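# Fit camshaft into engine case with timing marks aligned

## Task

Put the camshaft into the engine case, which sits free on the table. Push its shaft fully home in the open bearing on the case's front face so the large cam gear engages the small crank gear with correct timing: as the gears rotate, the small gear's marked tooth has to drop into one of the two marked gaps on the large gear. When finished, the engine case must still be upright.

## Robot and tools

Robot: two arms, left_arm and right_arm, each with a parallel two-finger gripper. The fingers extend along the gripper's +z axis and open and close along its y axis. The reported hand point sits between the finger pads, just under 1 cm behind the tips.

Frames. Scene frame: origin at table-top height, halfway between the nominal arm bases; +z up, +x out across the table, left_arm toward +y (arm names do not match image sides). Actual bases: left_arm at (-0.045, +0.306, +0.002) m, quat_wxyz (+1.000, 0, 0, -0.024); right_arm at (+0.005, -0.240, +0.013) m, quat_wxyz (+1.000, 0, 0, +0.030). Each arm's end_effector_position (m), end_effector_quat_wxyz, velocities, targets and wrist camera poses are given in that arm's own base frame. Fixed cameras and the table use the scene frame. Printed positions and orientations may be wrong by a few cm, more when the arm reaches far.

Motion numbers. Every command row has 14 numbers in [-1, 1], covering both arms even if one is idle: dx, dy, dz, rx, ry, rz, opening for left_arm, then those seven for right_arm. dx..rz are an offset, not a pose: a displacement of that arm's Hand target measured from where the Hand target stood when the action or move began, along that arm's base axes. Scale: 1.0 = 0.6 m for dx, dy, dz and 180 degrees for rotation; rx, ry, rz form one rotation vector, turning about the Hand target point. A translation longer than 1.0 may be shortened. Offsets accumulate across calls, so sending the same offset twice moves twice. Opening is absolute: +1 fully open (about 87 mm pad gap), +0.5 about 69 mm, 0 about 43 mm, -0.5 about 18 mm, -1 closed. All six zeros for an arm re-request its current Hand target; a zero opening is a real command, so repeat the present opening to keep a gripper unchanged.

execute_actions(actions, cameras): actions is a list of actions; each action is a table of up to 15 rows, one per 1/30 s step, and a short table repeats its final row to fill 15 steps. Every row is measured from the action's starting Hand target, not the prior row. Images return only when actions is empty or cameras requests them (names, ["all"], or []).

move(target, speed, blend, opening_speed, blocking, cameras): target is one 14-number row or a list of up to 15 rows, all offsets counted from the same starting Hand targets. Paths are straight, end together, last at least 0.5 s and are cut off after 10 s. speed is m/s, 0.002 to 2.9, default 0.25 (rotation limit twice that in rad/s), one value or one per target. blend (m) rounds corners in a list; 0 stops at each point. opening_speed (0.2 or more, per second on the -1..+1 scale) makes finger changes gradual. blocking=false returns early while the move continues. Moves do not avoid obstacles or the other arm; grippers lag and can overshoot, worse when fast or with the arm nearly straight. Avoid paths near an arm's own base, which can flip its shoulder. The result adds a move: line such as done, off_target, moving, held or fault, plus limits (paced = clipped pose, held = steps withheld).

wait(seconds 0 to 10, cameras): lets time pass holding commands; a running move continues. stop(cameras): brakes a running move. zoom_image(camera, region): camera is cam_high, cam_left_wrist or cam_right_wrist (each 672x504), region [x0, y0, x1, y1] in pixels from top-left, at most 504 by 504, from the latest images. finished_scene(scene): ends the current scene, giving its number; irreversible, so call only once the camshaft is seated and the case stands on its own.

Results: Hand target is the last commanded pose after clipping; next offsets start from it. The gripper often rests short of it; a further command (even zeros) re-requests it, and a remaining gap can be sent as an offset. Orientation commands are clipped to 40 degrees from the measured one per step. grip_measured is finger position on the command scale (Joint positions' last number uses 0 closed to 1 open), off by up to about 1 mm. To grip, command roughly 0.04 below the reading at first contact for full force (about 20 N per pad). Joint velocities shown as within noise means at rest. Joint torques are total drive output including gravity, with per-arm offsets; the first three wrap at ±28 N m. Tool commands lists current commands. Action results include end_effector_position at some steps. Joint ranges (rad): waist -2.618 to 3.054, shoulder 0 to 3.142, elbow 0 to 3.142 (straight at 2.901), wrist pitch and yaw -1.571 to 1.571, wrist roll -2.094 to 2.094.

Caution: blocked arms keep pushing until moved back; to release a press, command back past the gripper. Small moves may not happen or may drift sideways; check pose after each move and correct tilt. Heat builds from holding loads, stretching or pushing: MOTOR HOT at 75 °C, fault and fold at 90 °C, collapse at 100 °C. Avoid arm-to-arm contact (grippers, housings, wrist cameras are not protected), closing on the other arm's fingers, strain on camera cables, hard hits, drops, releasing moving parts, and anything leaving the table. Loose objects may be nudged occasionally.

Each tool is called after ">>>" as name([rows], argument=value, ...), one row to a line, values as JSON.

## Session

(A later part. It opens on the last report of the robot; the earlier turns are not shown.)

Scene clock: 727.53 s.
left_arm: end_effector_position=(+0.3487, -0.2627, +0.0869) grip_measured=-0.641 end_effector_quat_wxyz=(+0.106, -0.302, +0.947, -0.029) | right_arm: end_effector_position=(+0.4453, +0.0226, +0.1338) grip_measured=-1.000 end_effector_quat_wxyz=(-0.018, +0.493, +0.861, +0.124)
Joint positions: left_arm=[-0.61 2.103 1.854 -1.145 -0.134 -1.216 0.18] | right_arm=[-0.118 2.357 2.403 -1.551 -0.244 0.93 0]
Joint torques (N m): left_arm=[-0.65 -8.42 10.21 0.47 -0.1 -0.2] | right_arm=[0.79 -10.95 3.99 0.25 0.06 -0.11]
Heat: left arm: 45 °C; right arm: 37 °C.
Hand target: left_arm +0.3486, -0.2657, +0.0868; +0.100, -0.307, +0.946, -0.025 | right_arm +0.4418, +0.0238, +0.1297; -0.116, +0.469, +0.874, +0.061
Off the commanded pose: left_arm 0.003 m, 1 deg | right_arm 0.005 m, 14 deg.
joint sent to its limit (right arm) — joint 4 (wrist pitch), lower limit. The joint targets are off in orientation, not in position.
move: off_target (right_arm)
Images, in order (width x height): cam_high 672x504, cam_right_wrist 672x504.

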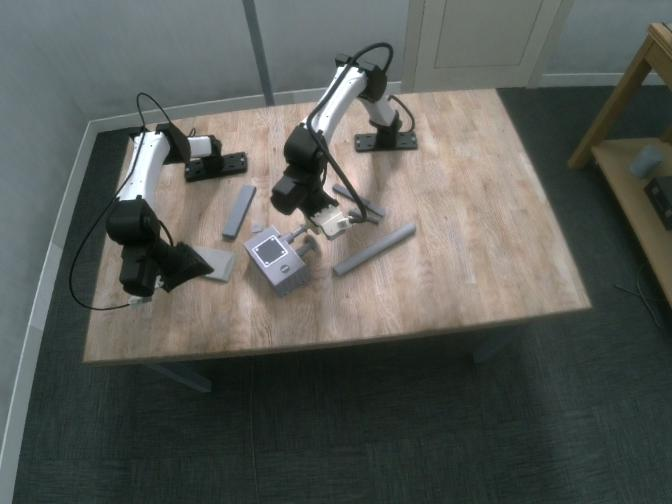

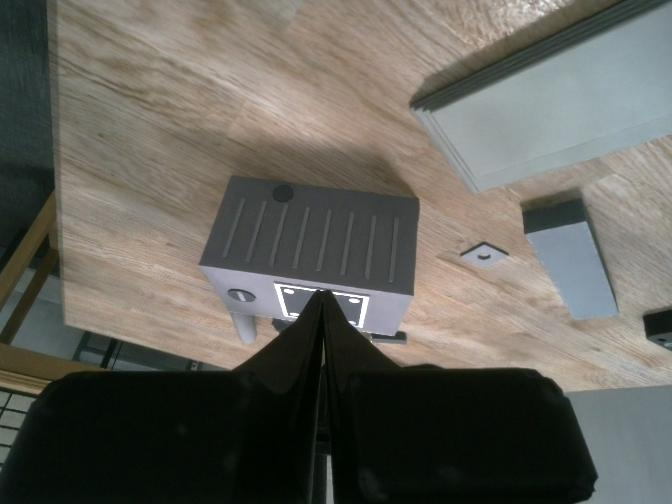

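>>> move(target=[0,0,0,0,0,0,-0.74,0.0,0,-0.1133,0.02,0.013,0,-1], speed=0.2, cameras=["cam_high","cam_right_wrist"])

>>> zoom_image(camera="cam_high", region=[180, 200, 340, 320])

Scene clock: 735.57 s.
left_arm: end_effector_position=(+0.3487, -0.2627, +0.0869) grip_measured=-0.641 end_effector_quat_wxyz=(+0.106, -0.302, +0.947, -0.029) | right_arm: end_effector_position=(+0.4406, +0.0247, +0.0582) grip_measured=-1.000 end_effector_quat_wxyz=(-0.102, +0.480, +0.866, +0.099)
Joint positions: left_arm=[-0.61 2.103 1.854 -1.145 -0.134 -1.216 0.18] | right_arm=[-0.118 2.54 2.403 -1.551 -0.261 0.879 0]
Joint torques (N m): left_arm=[-0.66 -8.42 10.19 0.47 -0.1 -0.2] | right_arm=[-0.16 -12.18 5.6 -0.07 -0.15 -0.11]
Heat: left arm: 45 °C; right arm: 37 °C.
Hand target: left_arm +0.3486, -0.2657, +0.0868; +0.100, -0.307, +0.946, -0.025 | right_arm +0.4418, +0.0238, +0.0618; -0.148, +0.466, +0.869, +0.079
Off the commanded pose: left_arm 0.003 m, 1 deg | right_arm 0.004 m, 6 deg.
joint sent to its limit (right arm) — joint 4 (wrist pitch), lower limit. The joint targets are off in orientation, not in position.
move: off_target (right_arm)
Images, in order (width x height): cam_high 672x504, cam_right_wrist 672x504.

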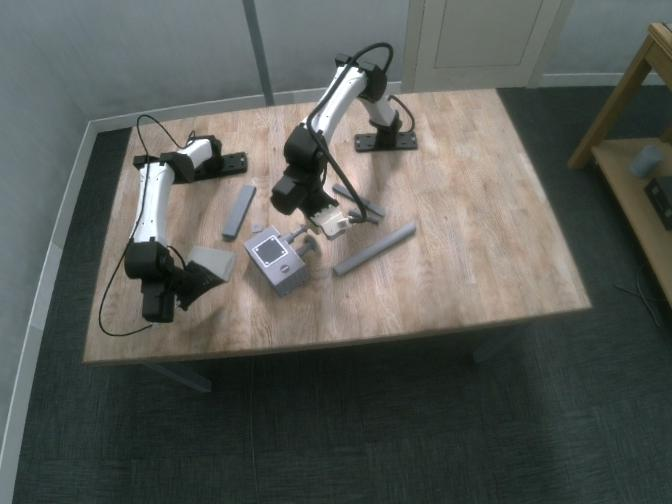

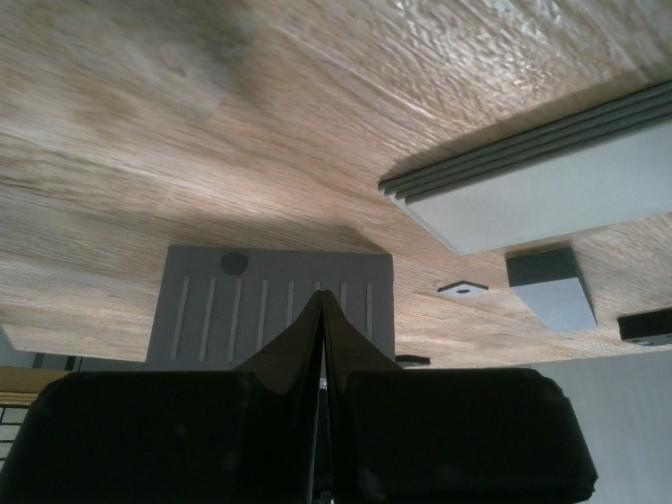

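Scaled by 3.150 from the camera's 672x504 image, which has a finer 960x720 frame.

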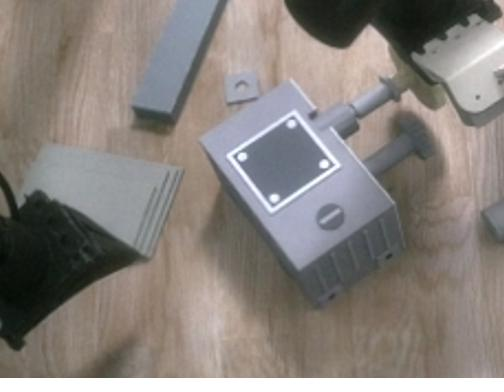

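>>> move(target=[0,0,0,0,0,0,-0.74,-0.06,0.09,0,0,0,0,-1], speed=0.12, cameras=["cam_high","cam_right_wrist"])

>>> zoom_image(camera="cam_high", region=[180, 200, 340, 320])

Scene clock: 745.00 s.
left_arm: end_effector_position=(+0.3487, -0.2627, +0.0869) grip_measured=-0.641 end_effector_quat_wxyz=(+0.106, -0.302, +0.947, -0.029) | right_arm: end_effector_position=(+0.4023, +0.0773, +0.0496) grip_measured=-1.000 end_effector_quat_wxyz=(-0.166, +0.463, +0.868, +0.068)
Joint positions: left_arm=[-0.61 2.103 1.854 -1.145 -0.134 -1.216 0.18] | right_arm=[-0.006 2.48 2.223 -1.55 -0.273 0.942 0]
Joint torques (N m): left_arm=[-0.66 -8.4 10.19 0.46 -0.1 -0.2] | right_arm=[0.1 -15.5 3.44 -0.07 -0.14 0.02]
Motor temperatures (°C): left_arm=[23 45 44 25 26 25 28] | right_arm=[25 32 35 36 27 26 27]
Heat: left arm: 45 °C; right arm: 36 °C.
Hand target: left_arm +0.3486, -0.2657, +0.0868; +0.100, -0.307, +0.946, -0.025 | right_arm +0.4058, +0.0777, +0.0617; -0.148, +0.466, +0.869, +0.079
Off the commanded pose: left_arm 0.003 m, 1 deg | right_arm 0.013 m, 2 deg.
move: off_target (right_arm)
Images, in order (width x height): cam_high 672x504, cam_right_wrist 672x504.

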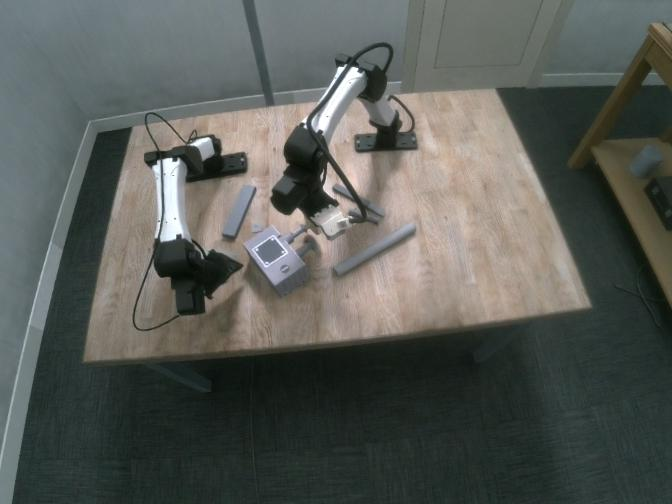

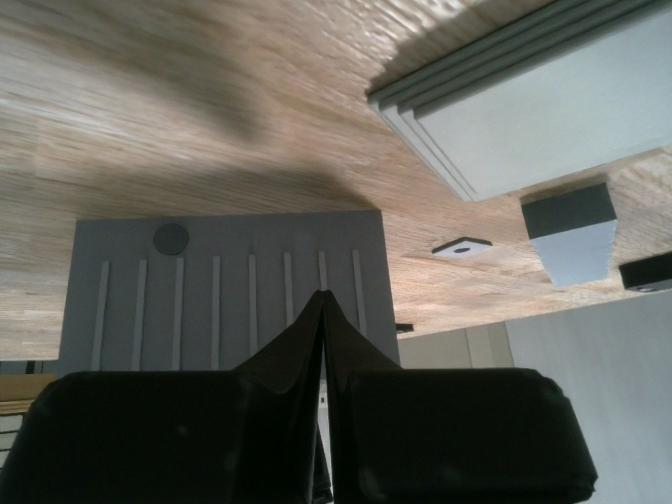

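Scaled by 3.150 from the camera's 672x504 image, which has a finer 960x720 frame.

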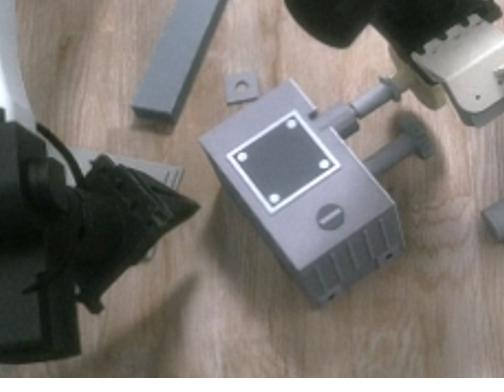

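>>> move(target=[0,0,0,0,0,0,-0.74,0.005,0.045,0.015,0,0,0,-1], speed=0.08, cameras=["cam_high","cam_right_wrist"])

>>> zoom_image(camera="cam_high", region=[180, 200, 340, 320])

Scene clock: 764.23 s.
left_arm: end_effector_position=(+0.3487, -0.2627, +0.0869) grip_measured=-0.641 end_effector_quat_wxyz=(+0.106, -0.302, +0.947, -0.029) | right_arm: end_effector_position=(+0.4030, +0.1027, +0.0531) grip_measured=-1.000 end_effector_quat_wxyz=(-0.165, +0.465, +0.867, +0.066)
Joint positions: left_arm=[-0.61 2.103 1.854 -1.145 -0.134 -1.216 0.18] | right_arm=[0.049 2.48 2.238 -1.55 -0.283 1.003 0]
Joint torques (N m): left_arm=[-0.66 -8.42 10.19 0.47 -0.1 -0.21] | right_arm=[0.34 -14.65 6.34 -0.27 -0.16 0.04]
Motor temperatures (°C): left_arm=[23 45 44 25 26 25 28] | right_arm=[25 40 34 35 27 26 27]
Heat: left arm: 45 °C; right arm: 40 °C.
Hand target: left_arm +0.3486, -0.2657, +0.0868; +0.100, -0.307, +0.946, -0.025 | right_arm +0.4088, +0.1048, +0.0707; -0.148, +0.466, +0.869, +0.079
Off the commanded pose: left_arm 0.003 m, 1 deg | right_arm 0.019 m, 2 deg.
joint sent to its limit (right arm) — joint 4 (wrist pitch), lower limit. The joint targets still meet the commanded pose.
move: off_target (right_arm)
Images, in order (width x height): cam_high 672x504, cam_right_wrist 672x504.

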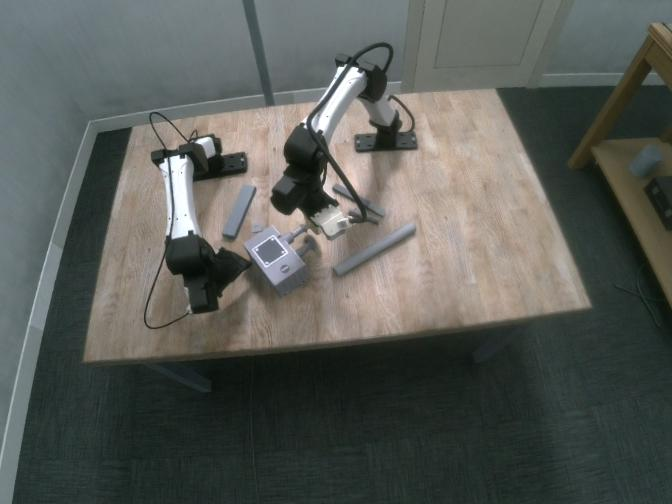

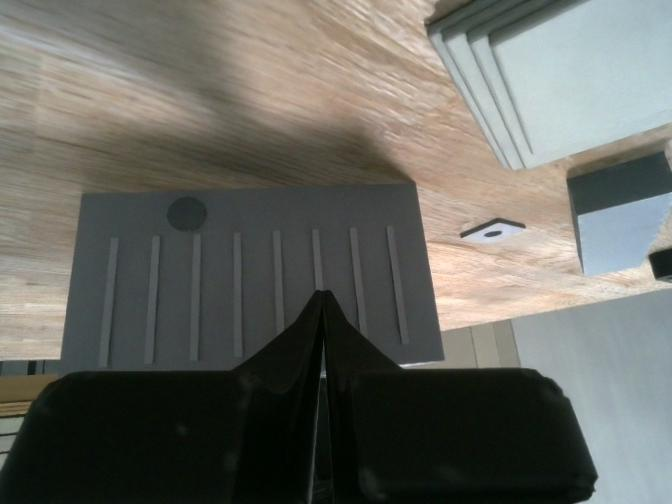

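Scaled by 3.150 from the camera's 672x504 image, which has a finer 960x720 frame.

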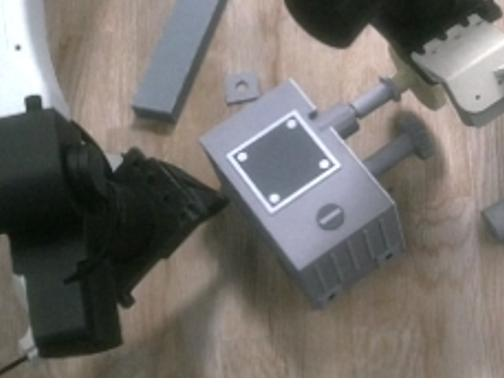

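>>> move(target=[0,0,0,0,0,0,-0.74,-0.0085,0.02,0.005,0,0,0,-1], speed=0.04, cameras=["cam_left_wrist","cam_right_wrist","cam_high"])

>>> zoom_image(camera="cam_high", region=[180, 200, 340, 320])

Scene clock: 772.97 s.
left_arm: end_effector_position=(+0.3488, -0.2627, +0.0869) grip_measured=-0.641 end_effector_quat_wxyz=(+0.106, -0.302, +0.947, -0.029) | right_arm: end_effector_position=(+0.4027, +0.1111, +0.0580) grip_measured=-1.000 end_effector_quat_wxyz=(-0.161, +0.467, +0.867, +0.066)
Joint positions: left_arm=[-0.61 2.103 1.854 -1.145 -0.134 -1.217 0.18] | right_arm=[0.069 2.467 2.238 -1.549 -0.283 1.027 0]
Joint torques (N m): left_arm=[-0.66 -8.43 10.19 0.47 -0.1 -0.2] | right_arm=[1.05 -15.58 4.05 -0.14 -0.21 0.03]
Heat: left arm: 45 °C; right arm: 42 °C.
Hand target: left_arm +0.3487, -0.2657, +0.0868; +0.100, -0.307, +0.946, -0.025 | right_arm +0.4037, +0.1168, +0.0738; -0.148, +0.466, +0.869, +0.079
Off the commanded pose: left_arm 0.003 m, 1 deg | right_arm 0.017 m, 2 deg.
move: off_target (right_arm)

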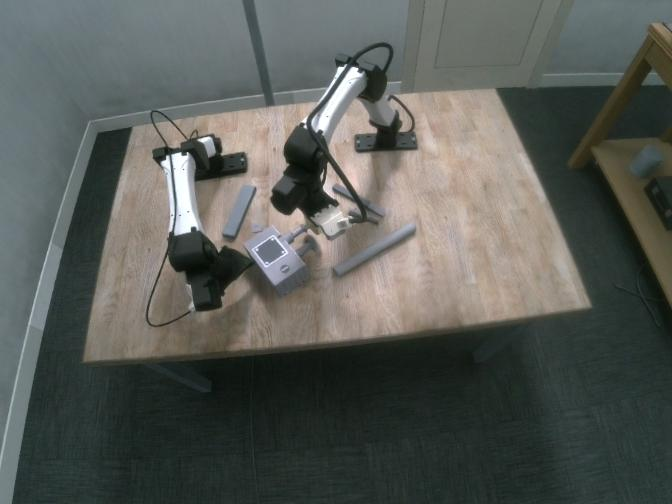

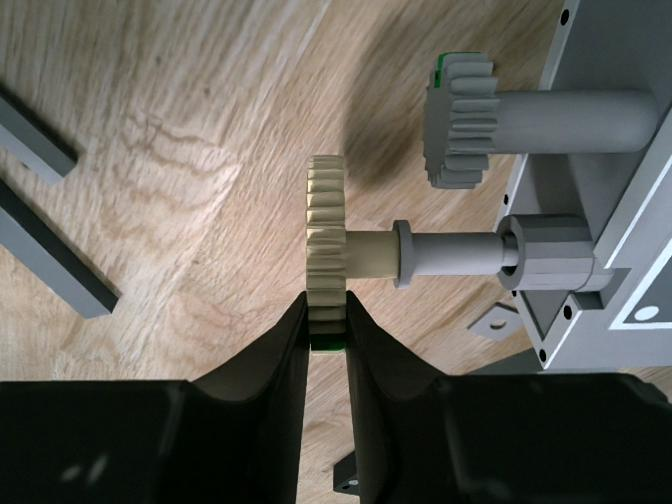

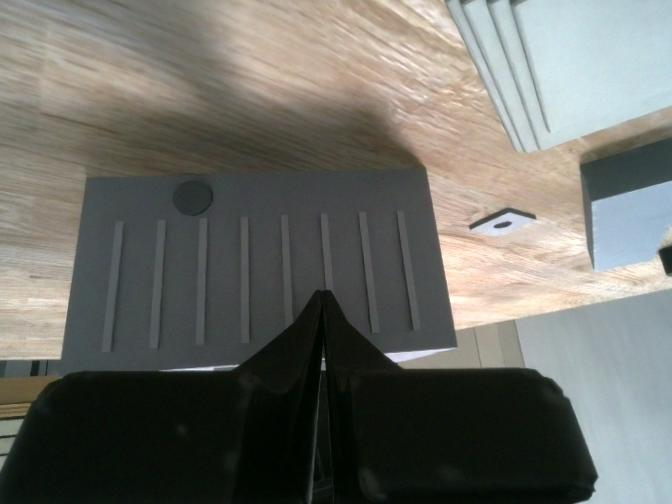

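Scaled by 3.150 from the camera's 672x504 image, which has a finer 960x720 frame.

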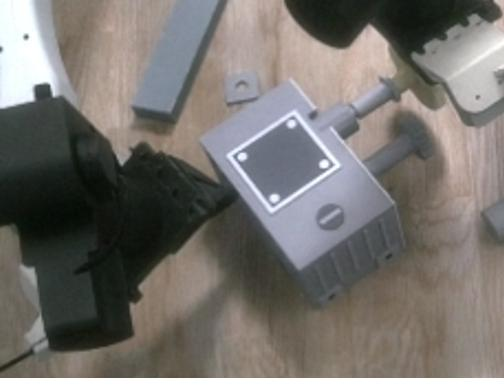

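>>> move(target=[0.0143,-0.0205,0,0,0,0,-0.74,0,0,0,0,0,0,-1], speed=0.06, cameras=["cam_left_wrist","cam_right_wrist","cam_high"])

>>> zoom_image(camera="cam_left_wrist", region=[390, 160, 670, 370])

Scene clock: 779.43 s.
left_arm: end_effector_position=(+0.3562, -0.2744, +0.0868) grip_measured=-0.641 end_effector_quat_wxyz=(+0.104, -0.301, +0.947, -0.027) | right_arm: end_effector_position=(+0.4027, +0.1112, +0.0580) grip_measured=-1.000 end_effector_quat_wxyz=(-0.161, +0.467, +0.867, +0.066)
Joint positions: left_arm=[-0.622 2.168 1.956 -1.189 -0.134 -1.227 0.18] | right_arm=[0.069 2.467 2.238 -1.549 -0.283 1.028 0]
Joint torques (N m): left_arm=[-0.69 -8.87 10.25 0.5 -0.12 -0.21] | right_arm=[1.05 -15.6 4.07 -0.14 -0.21 0.03]
Heat: left arm: 45 °C; right arm: 43 °C.
Hand target: left_arm +0.3572, -0.2780, +0.0868; +0.100, -0.307, +0.946, -0.025 | right_arm +0.4037, +0.1168, +0.0738; -0.148, +0.466, +0.869, +0.079
Off the commanded pose: left_arm 0.004 m, 1 deg | right_arm 0.017 m, 2 deg.
move: off_target (right_arm)

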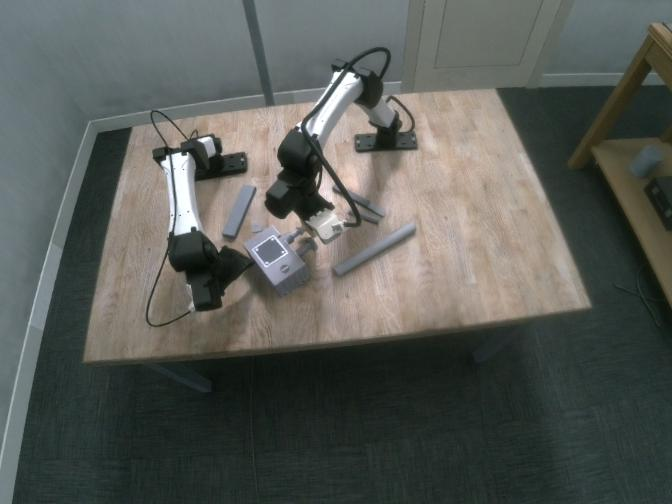

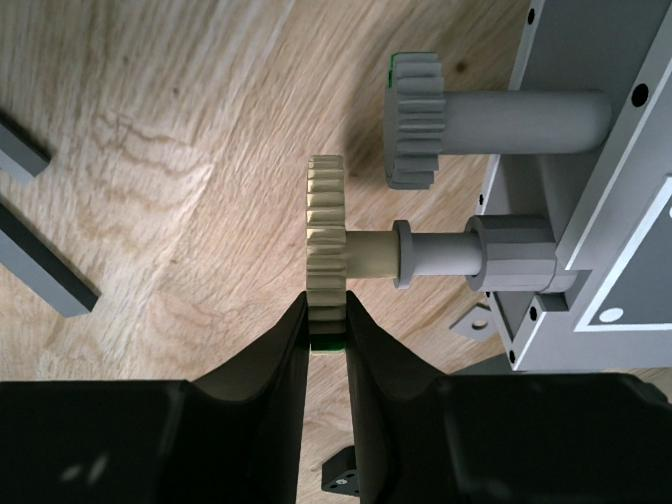

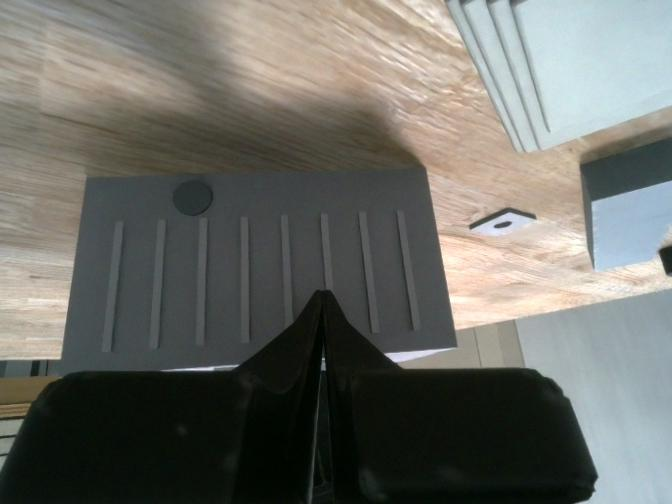

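Scaled by 1.800 from the camera's 672x504 image, which has a finer 960x720 frame.

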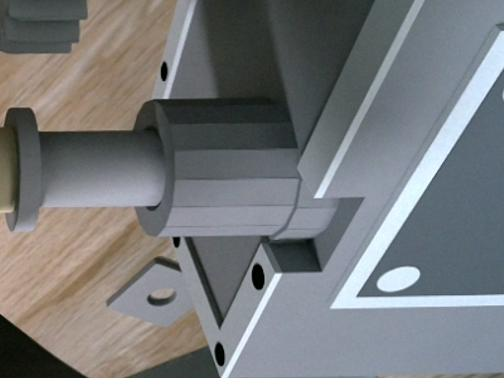

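>>> move(target=[0.0115,-0.0164,0,0,0,0,-0.74,0,0,0,0,0,0,-1], speed=0.06, cameras=["cam_left_wrist","cam_right_wrist"])

>>> zoom_image(camera="cam_left_wrist", region=[290, 30, 670, 370])

Scene clock: 786.97 s.
left_arm: end_effector_position=(+0.3552, -0.2774, +0.0863) grip_measured=-0.639 end_effector_quat_wxyz=(+0.092, -0.302, +0.949, -0.012) | right_arm: end_effector_position=(+0.4027, +0.1112, +0.0580) grip_measured=-1.000 end_effector_quat_wxyz=(-0.161, +0.467, +0.867, +0.066)
Joint positions: left_arm=[-0.628 2.221 2.042 -1.264 -0.134 -1.237 0.18] | right_arm=[0.069 2.467 2.238 -1.549 -0.283 1.028 0]
Joint torques (N m): left_arm=[-0.91 -8.85 10.71 0.82 -0.13 -0.21] | right_arm=[1.06 -15.6 4.07 -0.14 -0.21 0.05]
Heat: left arm: 45 °C; right arm: 43 °C.
Hand target: left_arm +0.3641, -0.2879, +0.0868; +0.100, -0.307, +0.946, -0.025 | right_arm +0.4037, +0.1168, +0.0738; -0.148, +0.466, +0.869, +0.079
Off the commanded pose: left_arm 0.014 m, 2 deg | right_arm 0.017 m, 2 deg.
move: off_target (left_arm, right_arm)
Images, in order (width x height): cam_left_wrist 672x504, cam_right_wrist 672x504.

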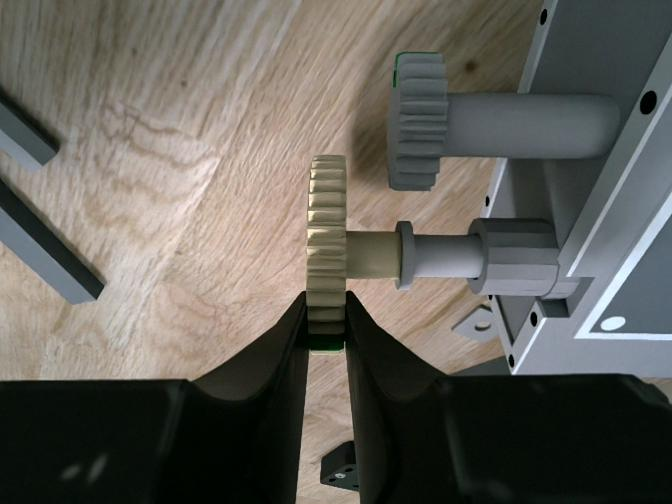

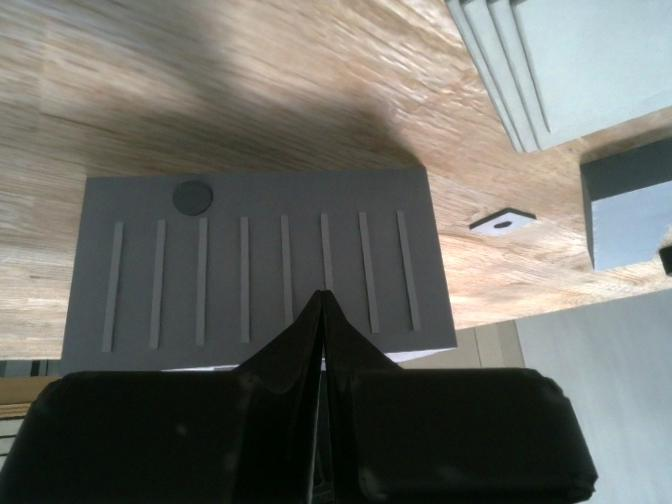

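Scaled by 1.326 from the camera's 672x504 image, which has a finer 960x720 frame.

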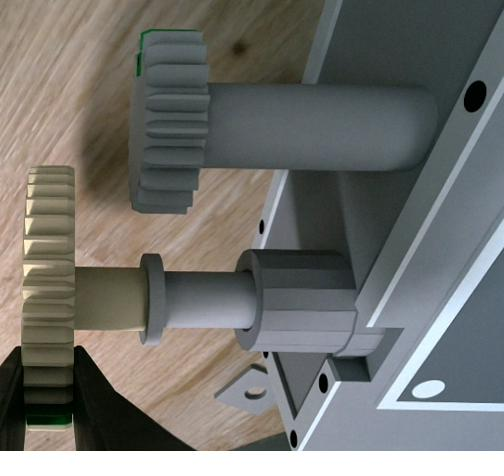

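>>> move([
  [0,0,0,-0.0205,-0.0143,0,-0.74,0,0,0,0,0,0,-1],
  [0.0023,-0.0033,0,-0.0287,-0.02,0,-0.74,0,0,0,0,0,0,-1],
], speed=0.08, cameras=["cam_left_wrist"])

Scene clock: 798.43 s.
left_arm: end_effector_position=(+0.3572, -0.2815, +0.0862) grip_measured=-0.638 end_effector_quat_wxyz=(+0.108, -0.303, +0.946, -0.049) | right_arm: end_effector_position=(+0.4028, +0.1112, +0.0580) grip_measured=-1.000 end_effector_quat_wxyz=(-0.161, +0.468, +0.867, +0.066)
Joint positions: left_arm=[-0.626 2.144 1.909 -1.127 -0.116 -1.234 0.181] | right_arm=[0.069 2.467 2.238 -1.549 -0.283 1.029 0]
Joint torques (N m): left_arm=[0.14 -11.08 5.18 1.52 0.11 -0.17] | right_arm=[1.02 -15.58 4.05 -0.14 -0.21 0.03]
Motor temperatures (°C): left_arm=[23 46 46 26 26 25 28] | right_arm=[25 45 34 34 27 26 27]
Heat: left arm: 46 °C; right arm: 45 °C.
Hand target: left_arm +0.3656, -0.2898, +0.0869; +0.116, -0.310, +0.940, -0.078 | right_arm +0.4037, +0.1168, +0.0738; -0.148, +0.466, +0.869, +0.079
Off the commanded pose: left_arm 0.012 m, 4 deg | right_arm 0.017 m, 2 deg.
move: off_target (left_arm, right_arm)
Images, in order (width x height): cam_left_wrist 672x504.

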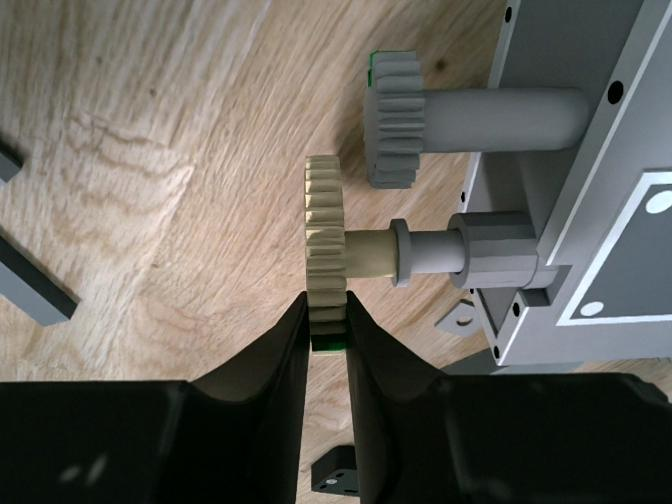

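>>> move([
  [0.0019,-0.0028,0,0.0123,0.0086,0,-0.74,0,0,0,0,0,0,-1],
  [0.0038,-0.0055,0,-0.0082,-0.0057,0,-0.74,0,0,0,0,0,0,-1],
  [0.0057,-0.0083,0,0,0,0.015,-0.74,0,0,0,0,0,0,-1],
  [0.0057,-0.0083,0,-0.0041,-0.0029,-0.012,-0.74,0,0,0,0,0,0,-1],
], speed=0.08, cameras=["cam_left_wrist"])

Scene clock: 812.87 s.
left_arm: end_effector_position=(+0.3575, -0.2817, +0.0876) grip_measured=-0.632 end_effector_quat_wxyz=(+0.111, -0.296, +0.947, -0.058) | right_arm: end_effector_position=(+0.4029, +0.1113, +0.0581) grip_measured=-1.000 end_effector_quat_wxyz=(-0.161, +0.468, +0.866, +0.066)
Joint positions: left_arm=[-0.623 2.127 1.885 -1.101 -0.108 -1.218 0.184] | right_arm=[0.069 2.467 2.238 -1.549 -0.284 1.03 0]
Joint torques (N m): left_arm=[-0.09 -8.96 8.35 1.48 0.2 0.01] | right_arm=[1.03 -15.62 4.07 -0.13 -0.2 0.03]
Motor temperatures (°C): left_arm=[23 51 45 27 26 25 28] | right_arm=[25 46 34 33 27 26 27]
Heat: left arm: 51 °C; right arm: 46 °C.
Hand target: left_arm +0.3690, -0.2947, +0.0867; +0.117, -0.293, +0.945, -0.087 | right_arm +0.4037, +0.1168, +0.0738; -0.148, +0.466, +0.869, +0.079
Off the commanded pose: left_arm 0.017 m, 3 deg | right_arm 0.017 m, 2 deg.
move: off_target (left_arm, right_arm)
Images, in order (width x height): cam_left_wrist 672x504.

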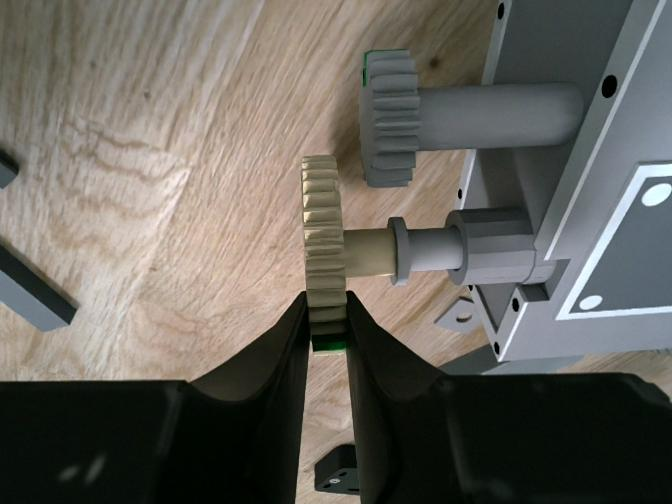

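>>> move([
  [0,0,0,0.0287,0.02,0.0,-0.74,0,0,0,0,0,0,-1],
  [0.0019,-0.0028,0,0.008,0.0057,0.008,-0.74,0,0,0,0,0,0,-1],
], speed=0.08, cameras=["cam_left_wrist"])

Scene clock: 822.83 s.
left_arm: end_effector_position=(+0.3592, -0.2832, +0.0857) grip_measured=-0.640 end_effector_quat_wxyz=(+0.095, -0.300, +0.948, -0.038) | right_arm: end_effector_position=(+0.4029, +0.1113, +0.0581) grip_measured=-1.000 end_effector_quat_wxyz=(-0.161, +0.468, +0.866, +0.066)
Joint positions: left_arm=[-0.623 2.195 1.992 -1.191 -0.107 -1.226 0.18] | right_arm=[0.069 2.467 2.238 -1.549 -0.284 1.03 0]
Joint torques (N m): left_arm=[-0.81 -11.4 5.29 1.62 -0.01 -0.2] | right_arm=[1.01 -15.61 4.08 -0.14 -0.2 0.03]
Heat: left arm: 51 °C; right arm: 47 °C.
Hand target: left_arm +0.3702, -0.2965, +0.0868; +0.113, -0.304, +0.943, -0.071 | right_arm +0.4037, +0.1168, +0.0738; -0.148, +0.466, +0.869, +0.079
Off the commanded pose: left_arm 0.017 m, 4 deg | right_arm 0.017 m, 2 deg.
move: off_target (left_arm, right_arm)
Images, in order (width x height): cam_left_wrist 672x504.

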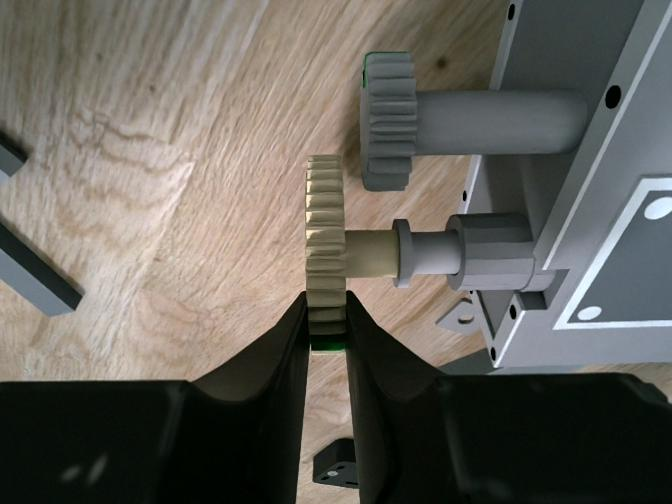

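>>> zoom_image(camera="cam_left_wrist", region=[290, 30, 570, 370])

Scaled by 1.482 from the camera's 672x504 image, which has a finer 960x720 frame.

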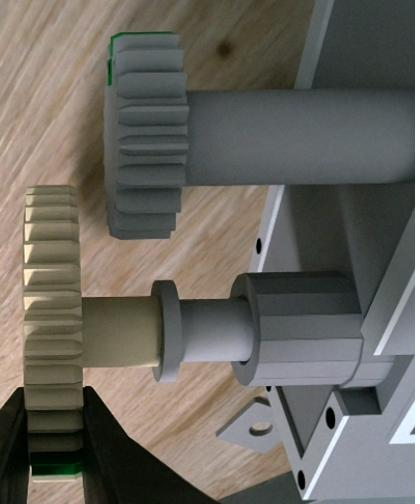

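>>> move([
  [0.0019,-0.0028,0,-0.016,-0.0114,0.0,-0.74,0,0,0,0,0,0,-1],
  [0.0038,-0.0055,0,-0.0082,-0.0057,-0.015,-0.74,0,0,0,0,0,0,-1],
], speed=0.08, cameras=["cam_left_wrist"])

>>> zoom_image(camera="cam_left_wrist", region=[290, 30, 570, 370])

Scene clock: 834.27 s.
left_arm: end_effector_position=(+0.3588, -0.2836, +0.0877) grip_measured=-0.633 end_effector_quat_wxyz=(+0.109, -0.290, +0.949, -0.059) | right_arm: end_effector_position=(+0.4029, +0.1113, +0.0581) grip_measured=-1.000 end_effector_quat_wxyz=(-0.161, +0.468, +0.866, +0.066)
Joint positions: left_arm=[-0.623 2.139 1.904 -1.107 -0.102 -1.205 0.184] | right_arm=[0.069 2.467 2.238 -1.549 -0.284 1.03 0]
Joint torques (N m): left_arm=[-0.38 -8.05 10.28 1.43 0.21 0.06] | right_arm=[1.03 -15.61 4.05 -0.14 -0.21 0.03]
Heat: left arm: 53 °C; right arm: 48 °C.
Hand target: left_arm +0.3724, -0.2998, +0.0868; +0.116, -0.282, +0.948, -0.089 | right_arm +0.4037, +0.1168, +0.0738; -0.148, +0.466, +0.869, +0.079
Off the commanded pose: left_arm 0.021 m, 4 deg | right_arm 0.017 m, 2 deg.
move: off_target (left_arm, right_arm)
Images, in order (width x height): cam_left_wrist 672x504.

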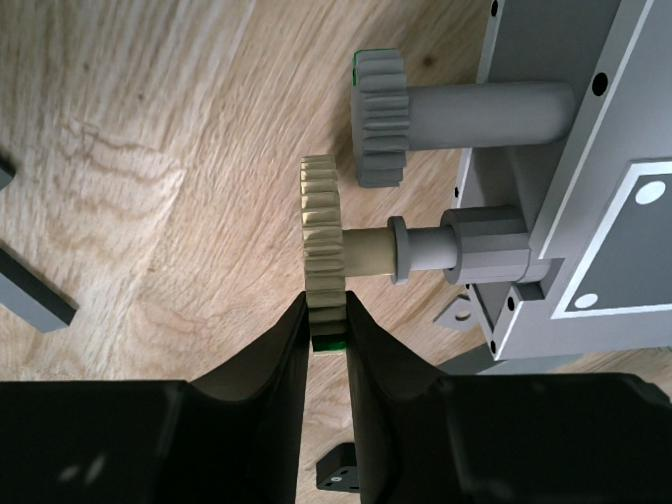

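Scaled by 1.482 from the camera's 672x504 image, which has a finer 960x720 frame.

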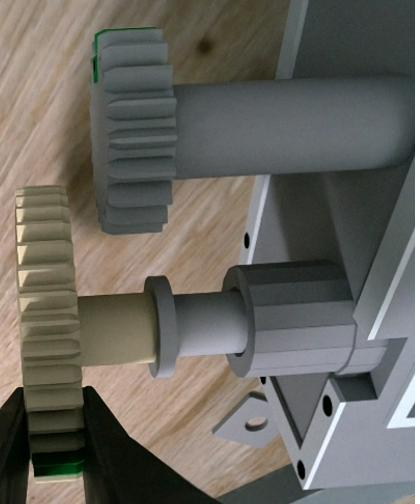

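>>> move([
  [-0.0076,0.011,0,0.0246,0.0171,0.012,-0.74,0,0,0,0,0,0,-1],
  [0.0,0.0,0,0.0041,0.0029,0.012,-0.74,0,0,0,0,0,0,-1],
  [-0.0038,0.0055,0,0.0246,0.0171,0.0,-0.74,0,0,0,0,0,0,-1],
  [0.0019,-0.0028,0,0.0041,0.0029,0.0,-0.74,0,0,0,0,0,0,-1],
], speed=0.1, cameras=["cam_left_wrist"])

>>> zoom_image(camera="cam_left_wrist", region=[290, 30, 570, 370])

Scene clock: 849.33 s.
left_arm: end_effector_position=(+0.3602, -0.2848, +0.0856) grip_measured=-0.640 end_effector_quat_wxyz=(+0.094, -0.293, +0.951, -0.039) | right_arm: end_effector_position=(+0.4029, +0.1113, +0.0581) grip_measured=-1.000 end_effector_quat_wxyz=(-0.161, +0.468, +0.866, +0.066)
Joint positions: left_arm=[-0.623 2.207 2.011 -1.198 -0.102 -1.212 0.18] | right_arm=[0.069 2.467 2.238 -1.549 -0.284 1.03 0]
Joint torques (N m): left_arm=[-0.77 -11.29 5.45 1.81 0.12 0.11] | right_arm=[1.02 -15.6 4.04 -0.14 -0.2 0.02]
Heat: left arm: 51 °C; right arm: 49 °C.
Hand target: left_arm +0.3735, -0.3014, +0.0867; +0.113, -0.282, +0.949, -0.081 | right_arm +0.4037, +0.1168, +0.0738; -0.148, +0.466, +0.869, +0.079
Off the commanded pose: left_arm 0.021 m, 6 deg | right_arm 0.017 m, 2 deg.
move: off_target (left_arm, right_arm)
Images, in order (width x height): cam_left_wrist 672x504.

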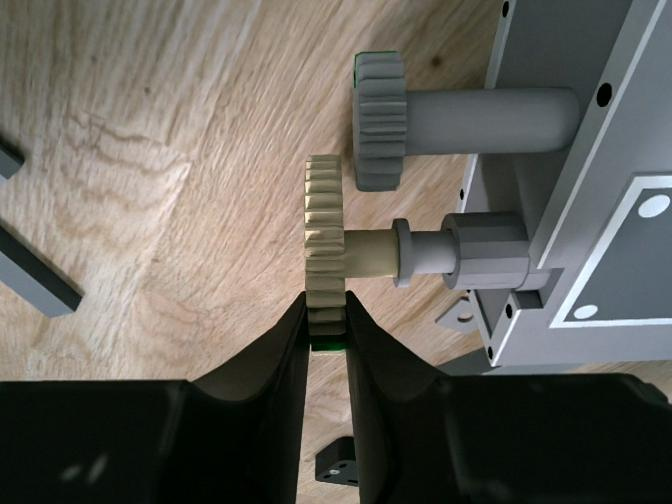

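Scaled by 1.482 from the camera's 672x504 image, which has a finer 960x720 frame.

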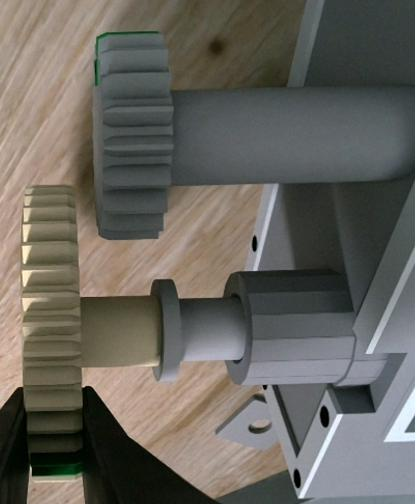

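>>> move([
  [-0.0041,-0.0027,-0.0008,0.022,-0.0334,0,-0.74,0,0,0,0,0,0,-1],
  [0.0041,0.0027,0.0008,-0.022,0.0334,0,-0.74,0,0,0,0,0,0,-1],
  [-0.0022,-0.0055,-0.0008,0.022,-0.0334,0,-0.74,0,0,0,0,0,0,-1],
  [0.0019,-0.0028,0,0,0,0.0,-0.74,0,0,0,0,0,0,-1],
], speed=0.12, cameras=["cam_left_wrist"])

>>> zoom_image(camera="cam_left_wrist", region=[290, 30, 570, 370])

Scene clock: 872.47 s.
left_arm: end_effector_position=(+0.3602, -0.2868, +0.0873) grip_measured=-0.637 end_effector_quat_wxyz=(+0.108, -0.290, +0.950, -0.048) | right_arm: end_effector_position=(+0.4029, +0.1113, +0.0581) grip_measured=-1.000 end_effector_quat_wxyz=(-0.161, +0.468, +0.866, +0.066)
Joint positions: left_arm=[-0.632 2.175 1.962 -1.15 -0.115 -1.213 0.182] | right_arm=[0.069 2.467 2.238 -1.549 -0.284 1.03 0]
Joint torques (N m): left_arm=[-0.01 -8.27 10.4 1.41 0.27 0.1] | right_arm=[1.03 -15.6 4.04 -0.14 -0.2 0.03]
Motor temperatures (°C): left_arm=[23 53 42 32 26 25 28] | right_arm=[25 50 34 32 27 26 27]
Heat: left arm: 53 °C; right arm: 50 °C.
Hand target: left_arm +0.3747, -0.3031, +0.0868; +0.114, -0.282, +0.949, -0.081 | right_arm +0.4037, +0.1168, +0.0738; -0.148, +0.466, +0.869, +0.079
Off the commanded pose: left_arm 0.022 m, 4 deg | right_arm 0.017 m, 2 deg.
move: off_target (left_arm, right_arm)
Images, in order (width x height): cam_left_wrist 672x504.

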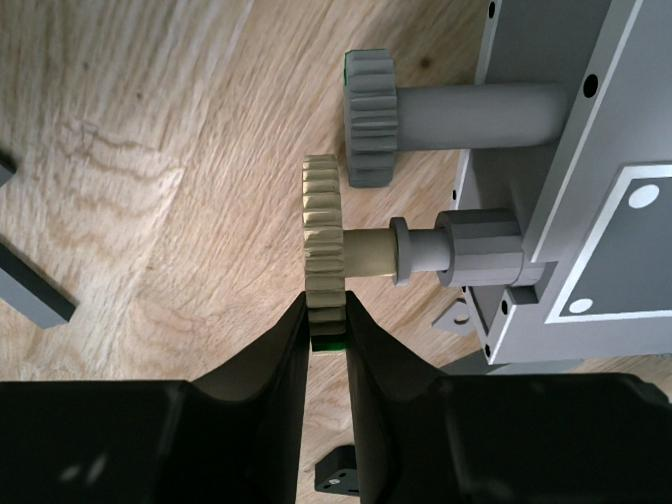

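Scaled by 1.482 from the camera's 672x504 image, which has a finer 960x720 frame.

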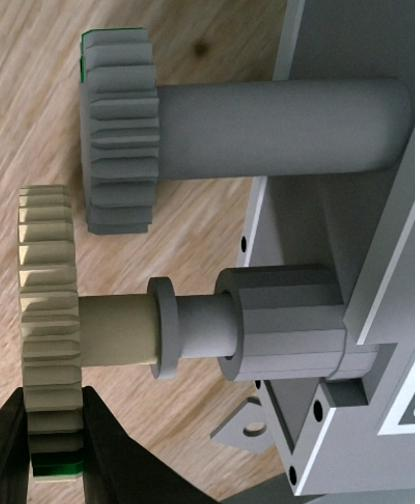

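>>> move([
  [-0.0041,-0.0027,-0.0008,0.033,-0.0234,0,-0.74,0,0,0,0,0,0,-1],
  [0.006,0,0.0008,-0.012,0.04,0,-0.74,0,0,0,0,0,0,-1],
  [-0.0022,-0.0055,-0.0008,0.033,-0.0264,0,-0.74,0,0,0,0,0,0,-1],
  [0.006,0,0.0008,-0.012,0.04,0,-0.74,0,0,0,0,0,0,-1],
  [0.0019,-0.0028,0,0,0,0.0,-0.74,0,0,0,0,0,0,-1],
], speed=0.14, cameras=["cam_left_wrist"])

>>> zoom_image(camera="cam_left_wrist", region=[290, 30, 570, 370])

Scene clock: 884.10 s.
left_arm: end_effector_position=(+0.3637, -0.2900, +0.0856) grip_measured=-0.639 end_effector_quat_wxyz=(+0.083, -0.288, +0.952, -0.052) | right_arm: end_effector_position=(+0.4029, +0.1111, +0.0579) grip_measured=-1.000 end_effector_quat_wxyz=(-0.160, +0.468, +0.866, +0.066)
Joint positions: left_arm=[-0.615 2.229 2.042 -1.2 -0.068 -1.197 0.18] | right_arm=[0.069 2.467 2.238 -1.549 -0.282 1.03 0]
Joint torques (N m): left_arm=[-1.87 -11.66 5.31 1.74 -0.25 -0.07] | right_arm=[1.05 -15.62 4.05 -0.14 -0.22 0.02]
Heat: left arm: 52 °C; right arm: 51 °C.
Hand target: left_arm +0.3757, -0.3048, +0.0867; +0.113, -0.282, +0.949, -0.081 | right_arm +0.4037, +0.1168, +0.0738; -0.148, +0.466, +0.869, +0.079
Off the commanded pose: left_arm 0.019 m, 5 deg | right_arm 0.017 m, 2 deg.
move: off_target (left_arm, right_arm)
Images, in order (width x height): cam_left_wrist 672x504.

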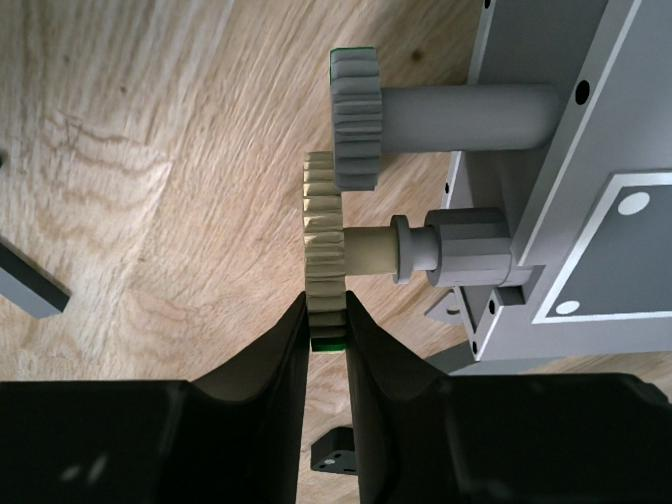

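Scaled by 1.482 from the camera's 672x504 image, which has a finer 960x720 frame.

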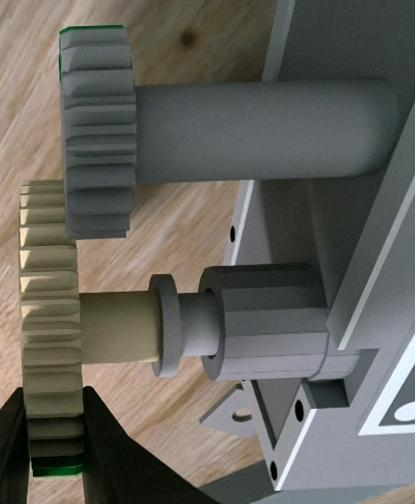

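>>> move([
  [-0.0022,-0.0055,-0.0008,0.033,-0.0264,0,-0.74,0,0,0,0,0,0,-1],
  [0.006,0,0.0008,-0.012,0.04,0,-0.74,0,0,0,0,0,0,-1],
  [-0.0022,-0.0055,-0.0008,0.033,-0.0264,0,-0.74,0,0,0,0,0,0,-1],
  [0.006,0,0.0008,-0.012,0.04,0,-0.74,0,0,0,0,0,0,-1],
  [0.0019,-0.0028,0,0,0,0.0,-0.74,0,0,0,0,0,0,-1],
], speed=0.14, cameras=["cam_left_wrist","cam_high"])

>>> zoom_image(camera="cam_left_wrist", region=[290, 30, 570, 370])

Scene clock: 901.33 s.
left_arm: end_effector_position=(+0.3676, -0.2946, +0.0856) grip_measured=-0.636 end_effector_quat_wxyz=(+0.084, -0.288, +0.952, -0.060) | right_arm: end_effector_position=(+0.4029, +0.1111, +0.0579) grip_measured=-1.000 end_effector_quat_wxyz=(-0.160, +0.468, +0.866, +0.066)
Joint positions: left_arm=[-0.615 2.24 2.059 -1.191 -0.059 -1.197 0.182] | right_arm=[0.069 2.467 2.238 -1.549 -0.282 1.03 0]
Joint torques (N m): left_arm=[-1.98 -11.86 5.26 1.6 -0.35 -0.09] | right_arm=[1.02 -15.61 4.04 -0.14 -0.22 0.02]
Motor temperatures (°C): left_arm=[23 55 42 32 26 25 28] | right_arm=[25 52 34 31 27 26 27]
Heat: left arm: 55 °C; right arm: 52 °C.
Hand target: left_arm +0.3770, -0.3064, +0.0868; +0.114, -0.282, +0.949, -0.081 | right_arm +0.4037, +0.1168, +0.0738; -0.148, +0.466, +0.869, +0.079
Off the commanded pose: left_arm 0.015 m, 4 deg | right_arm 0.017 m, 2 deg.
move: off_target (left_arm, right_arm)
Images, in order (width x height): cam_high 672x504, cam_left_wrist 672x504.

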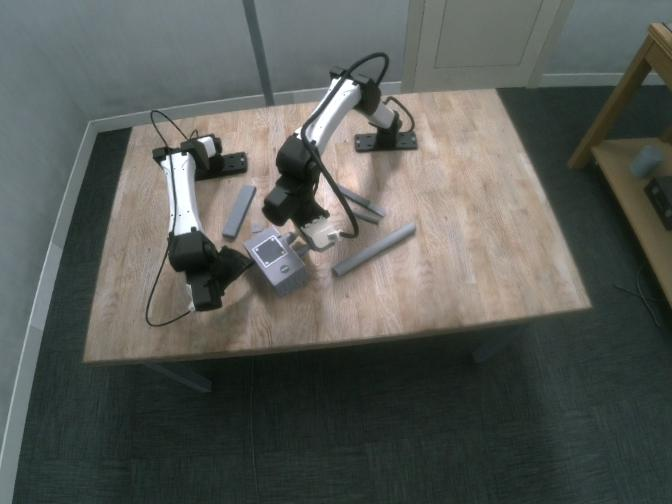

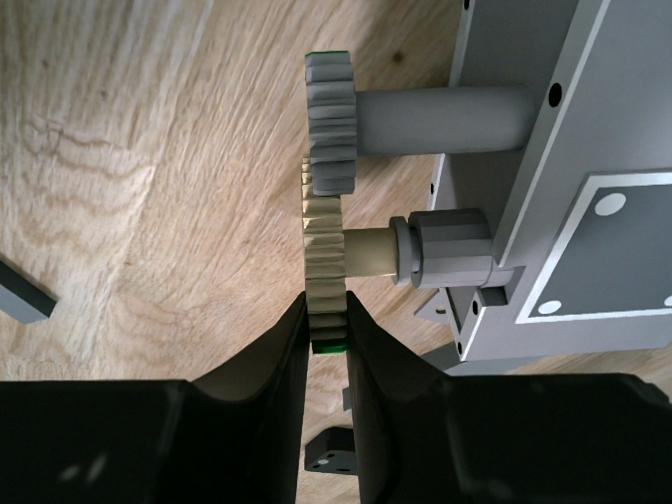

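Scaled by 1.482 from the camera's 672x504 image, which has a finer 960x720 frame.

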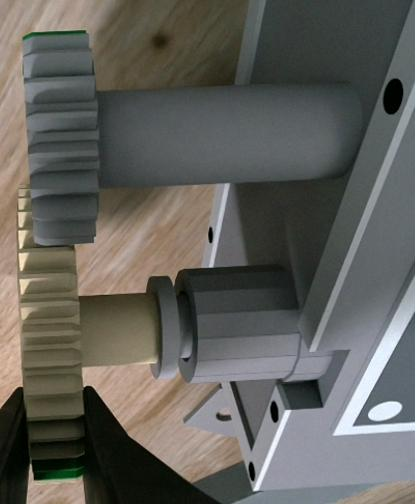

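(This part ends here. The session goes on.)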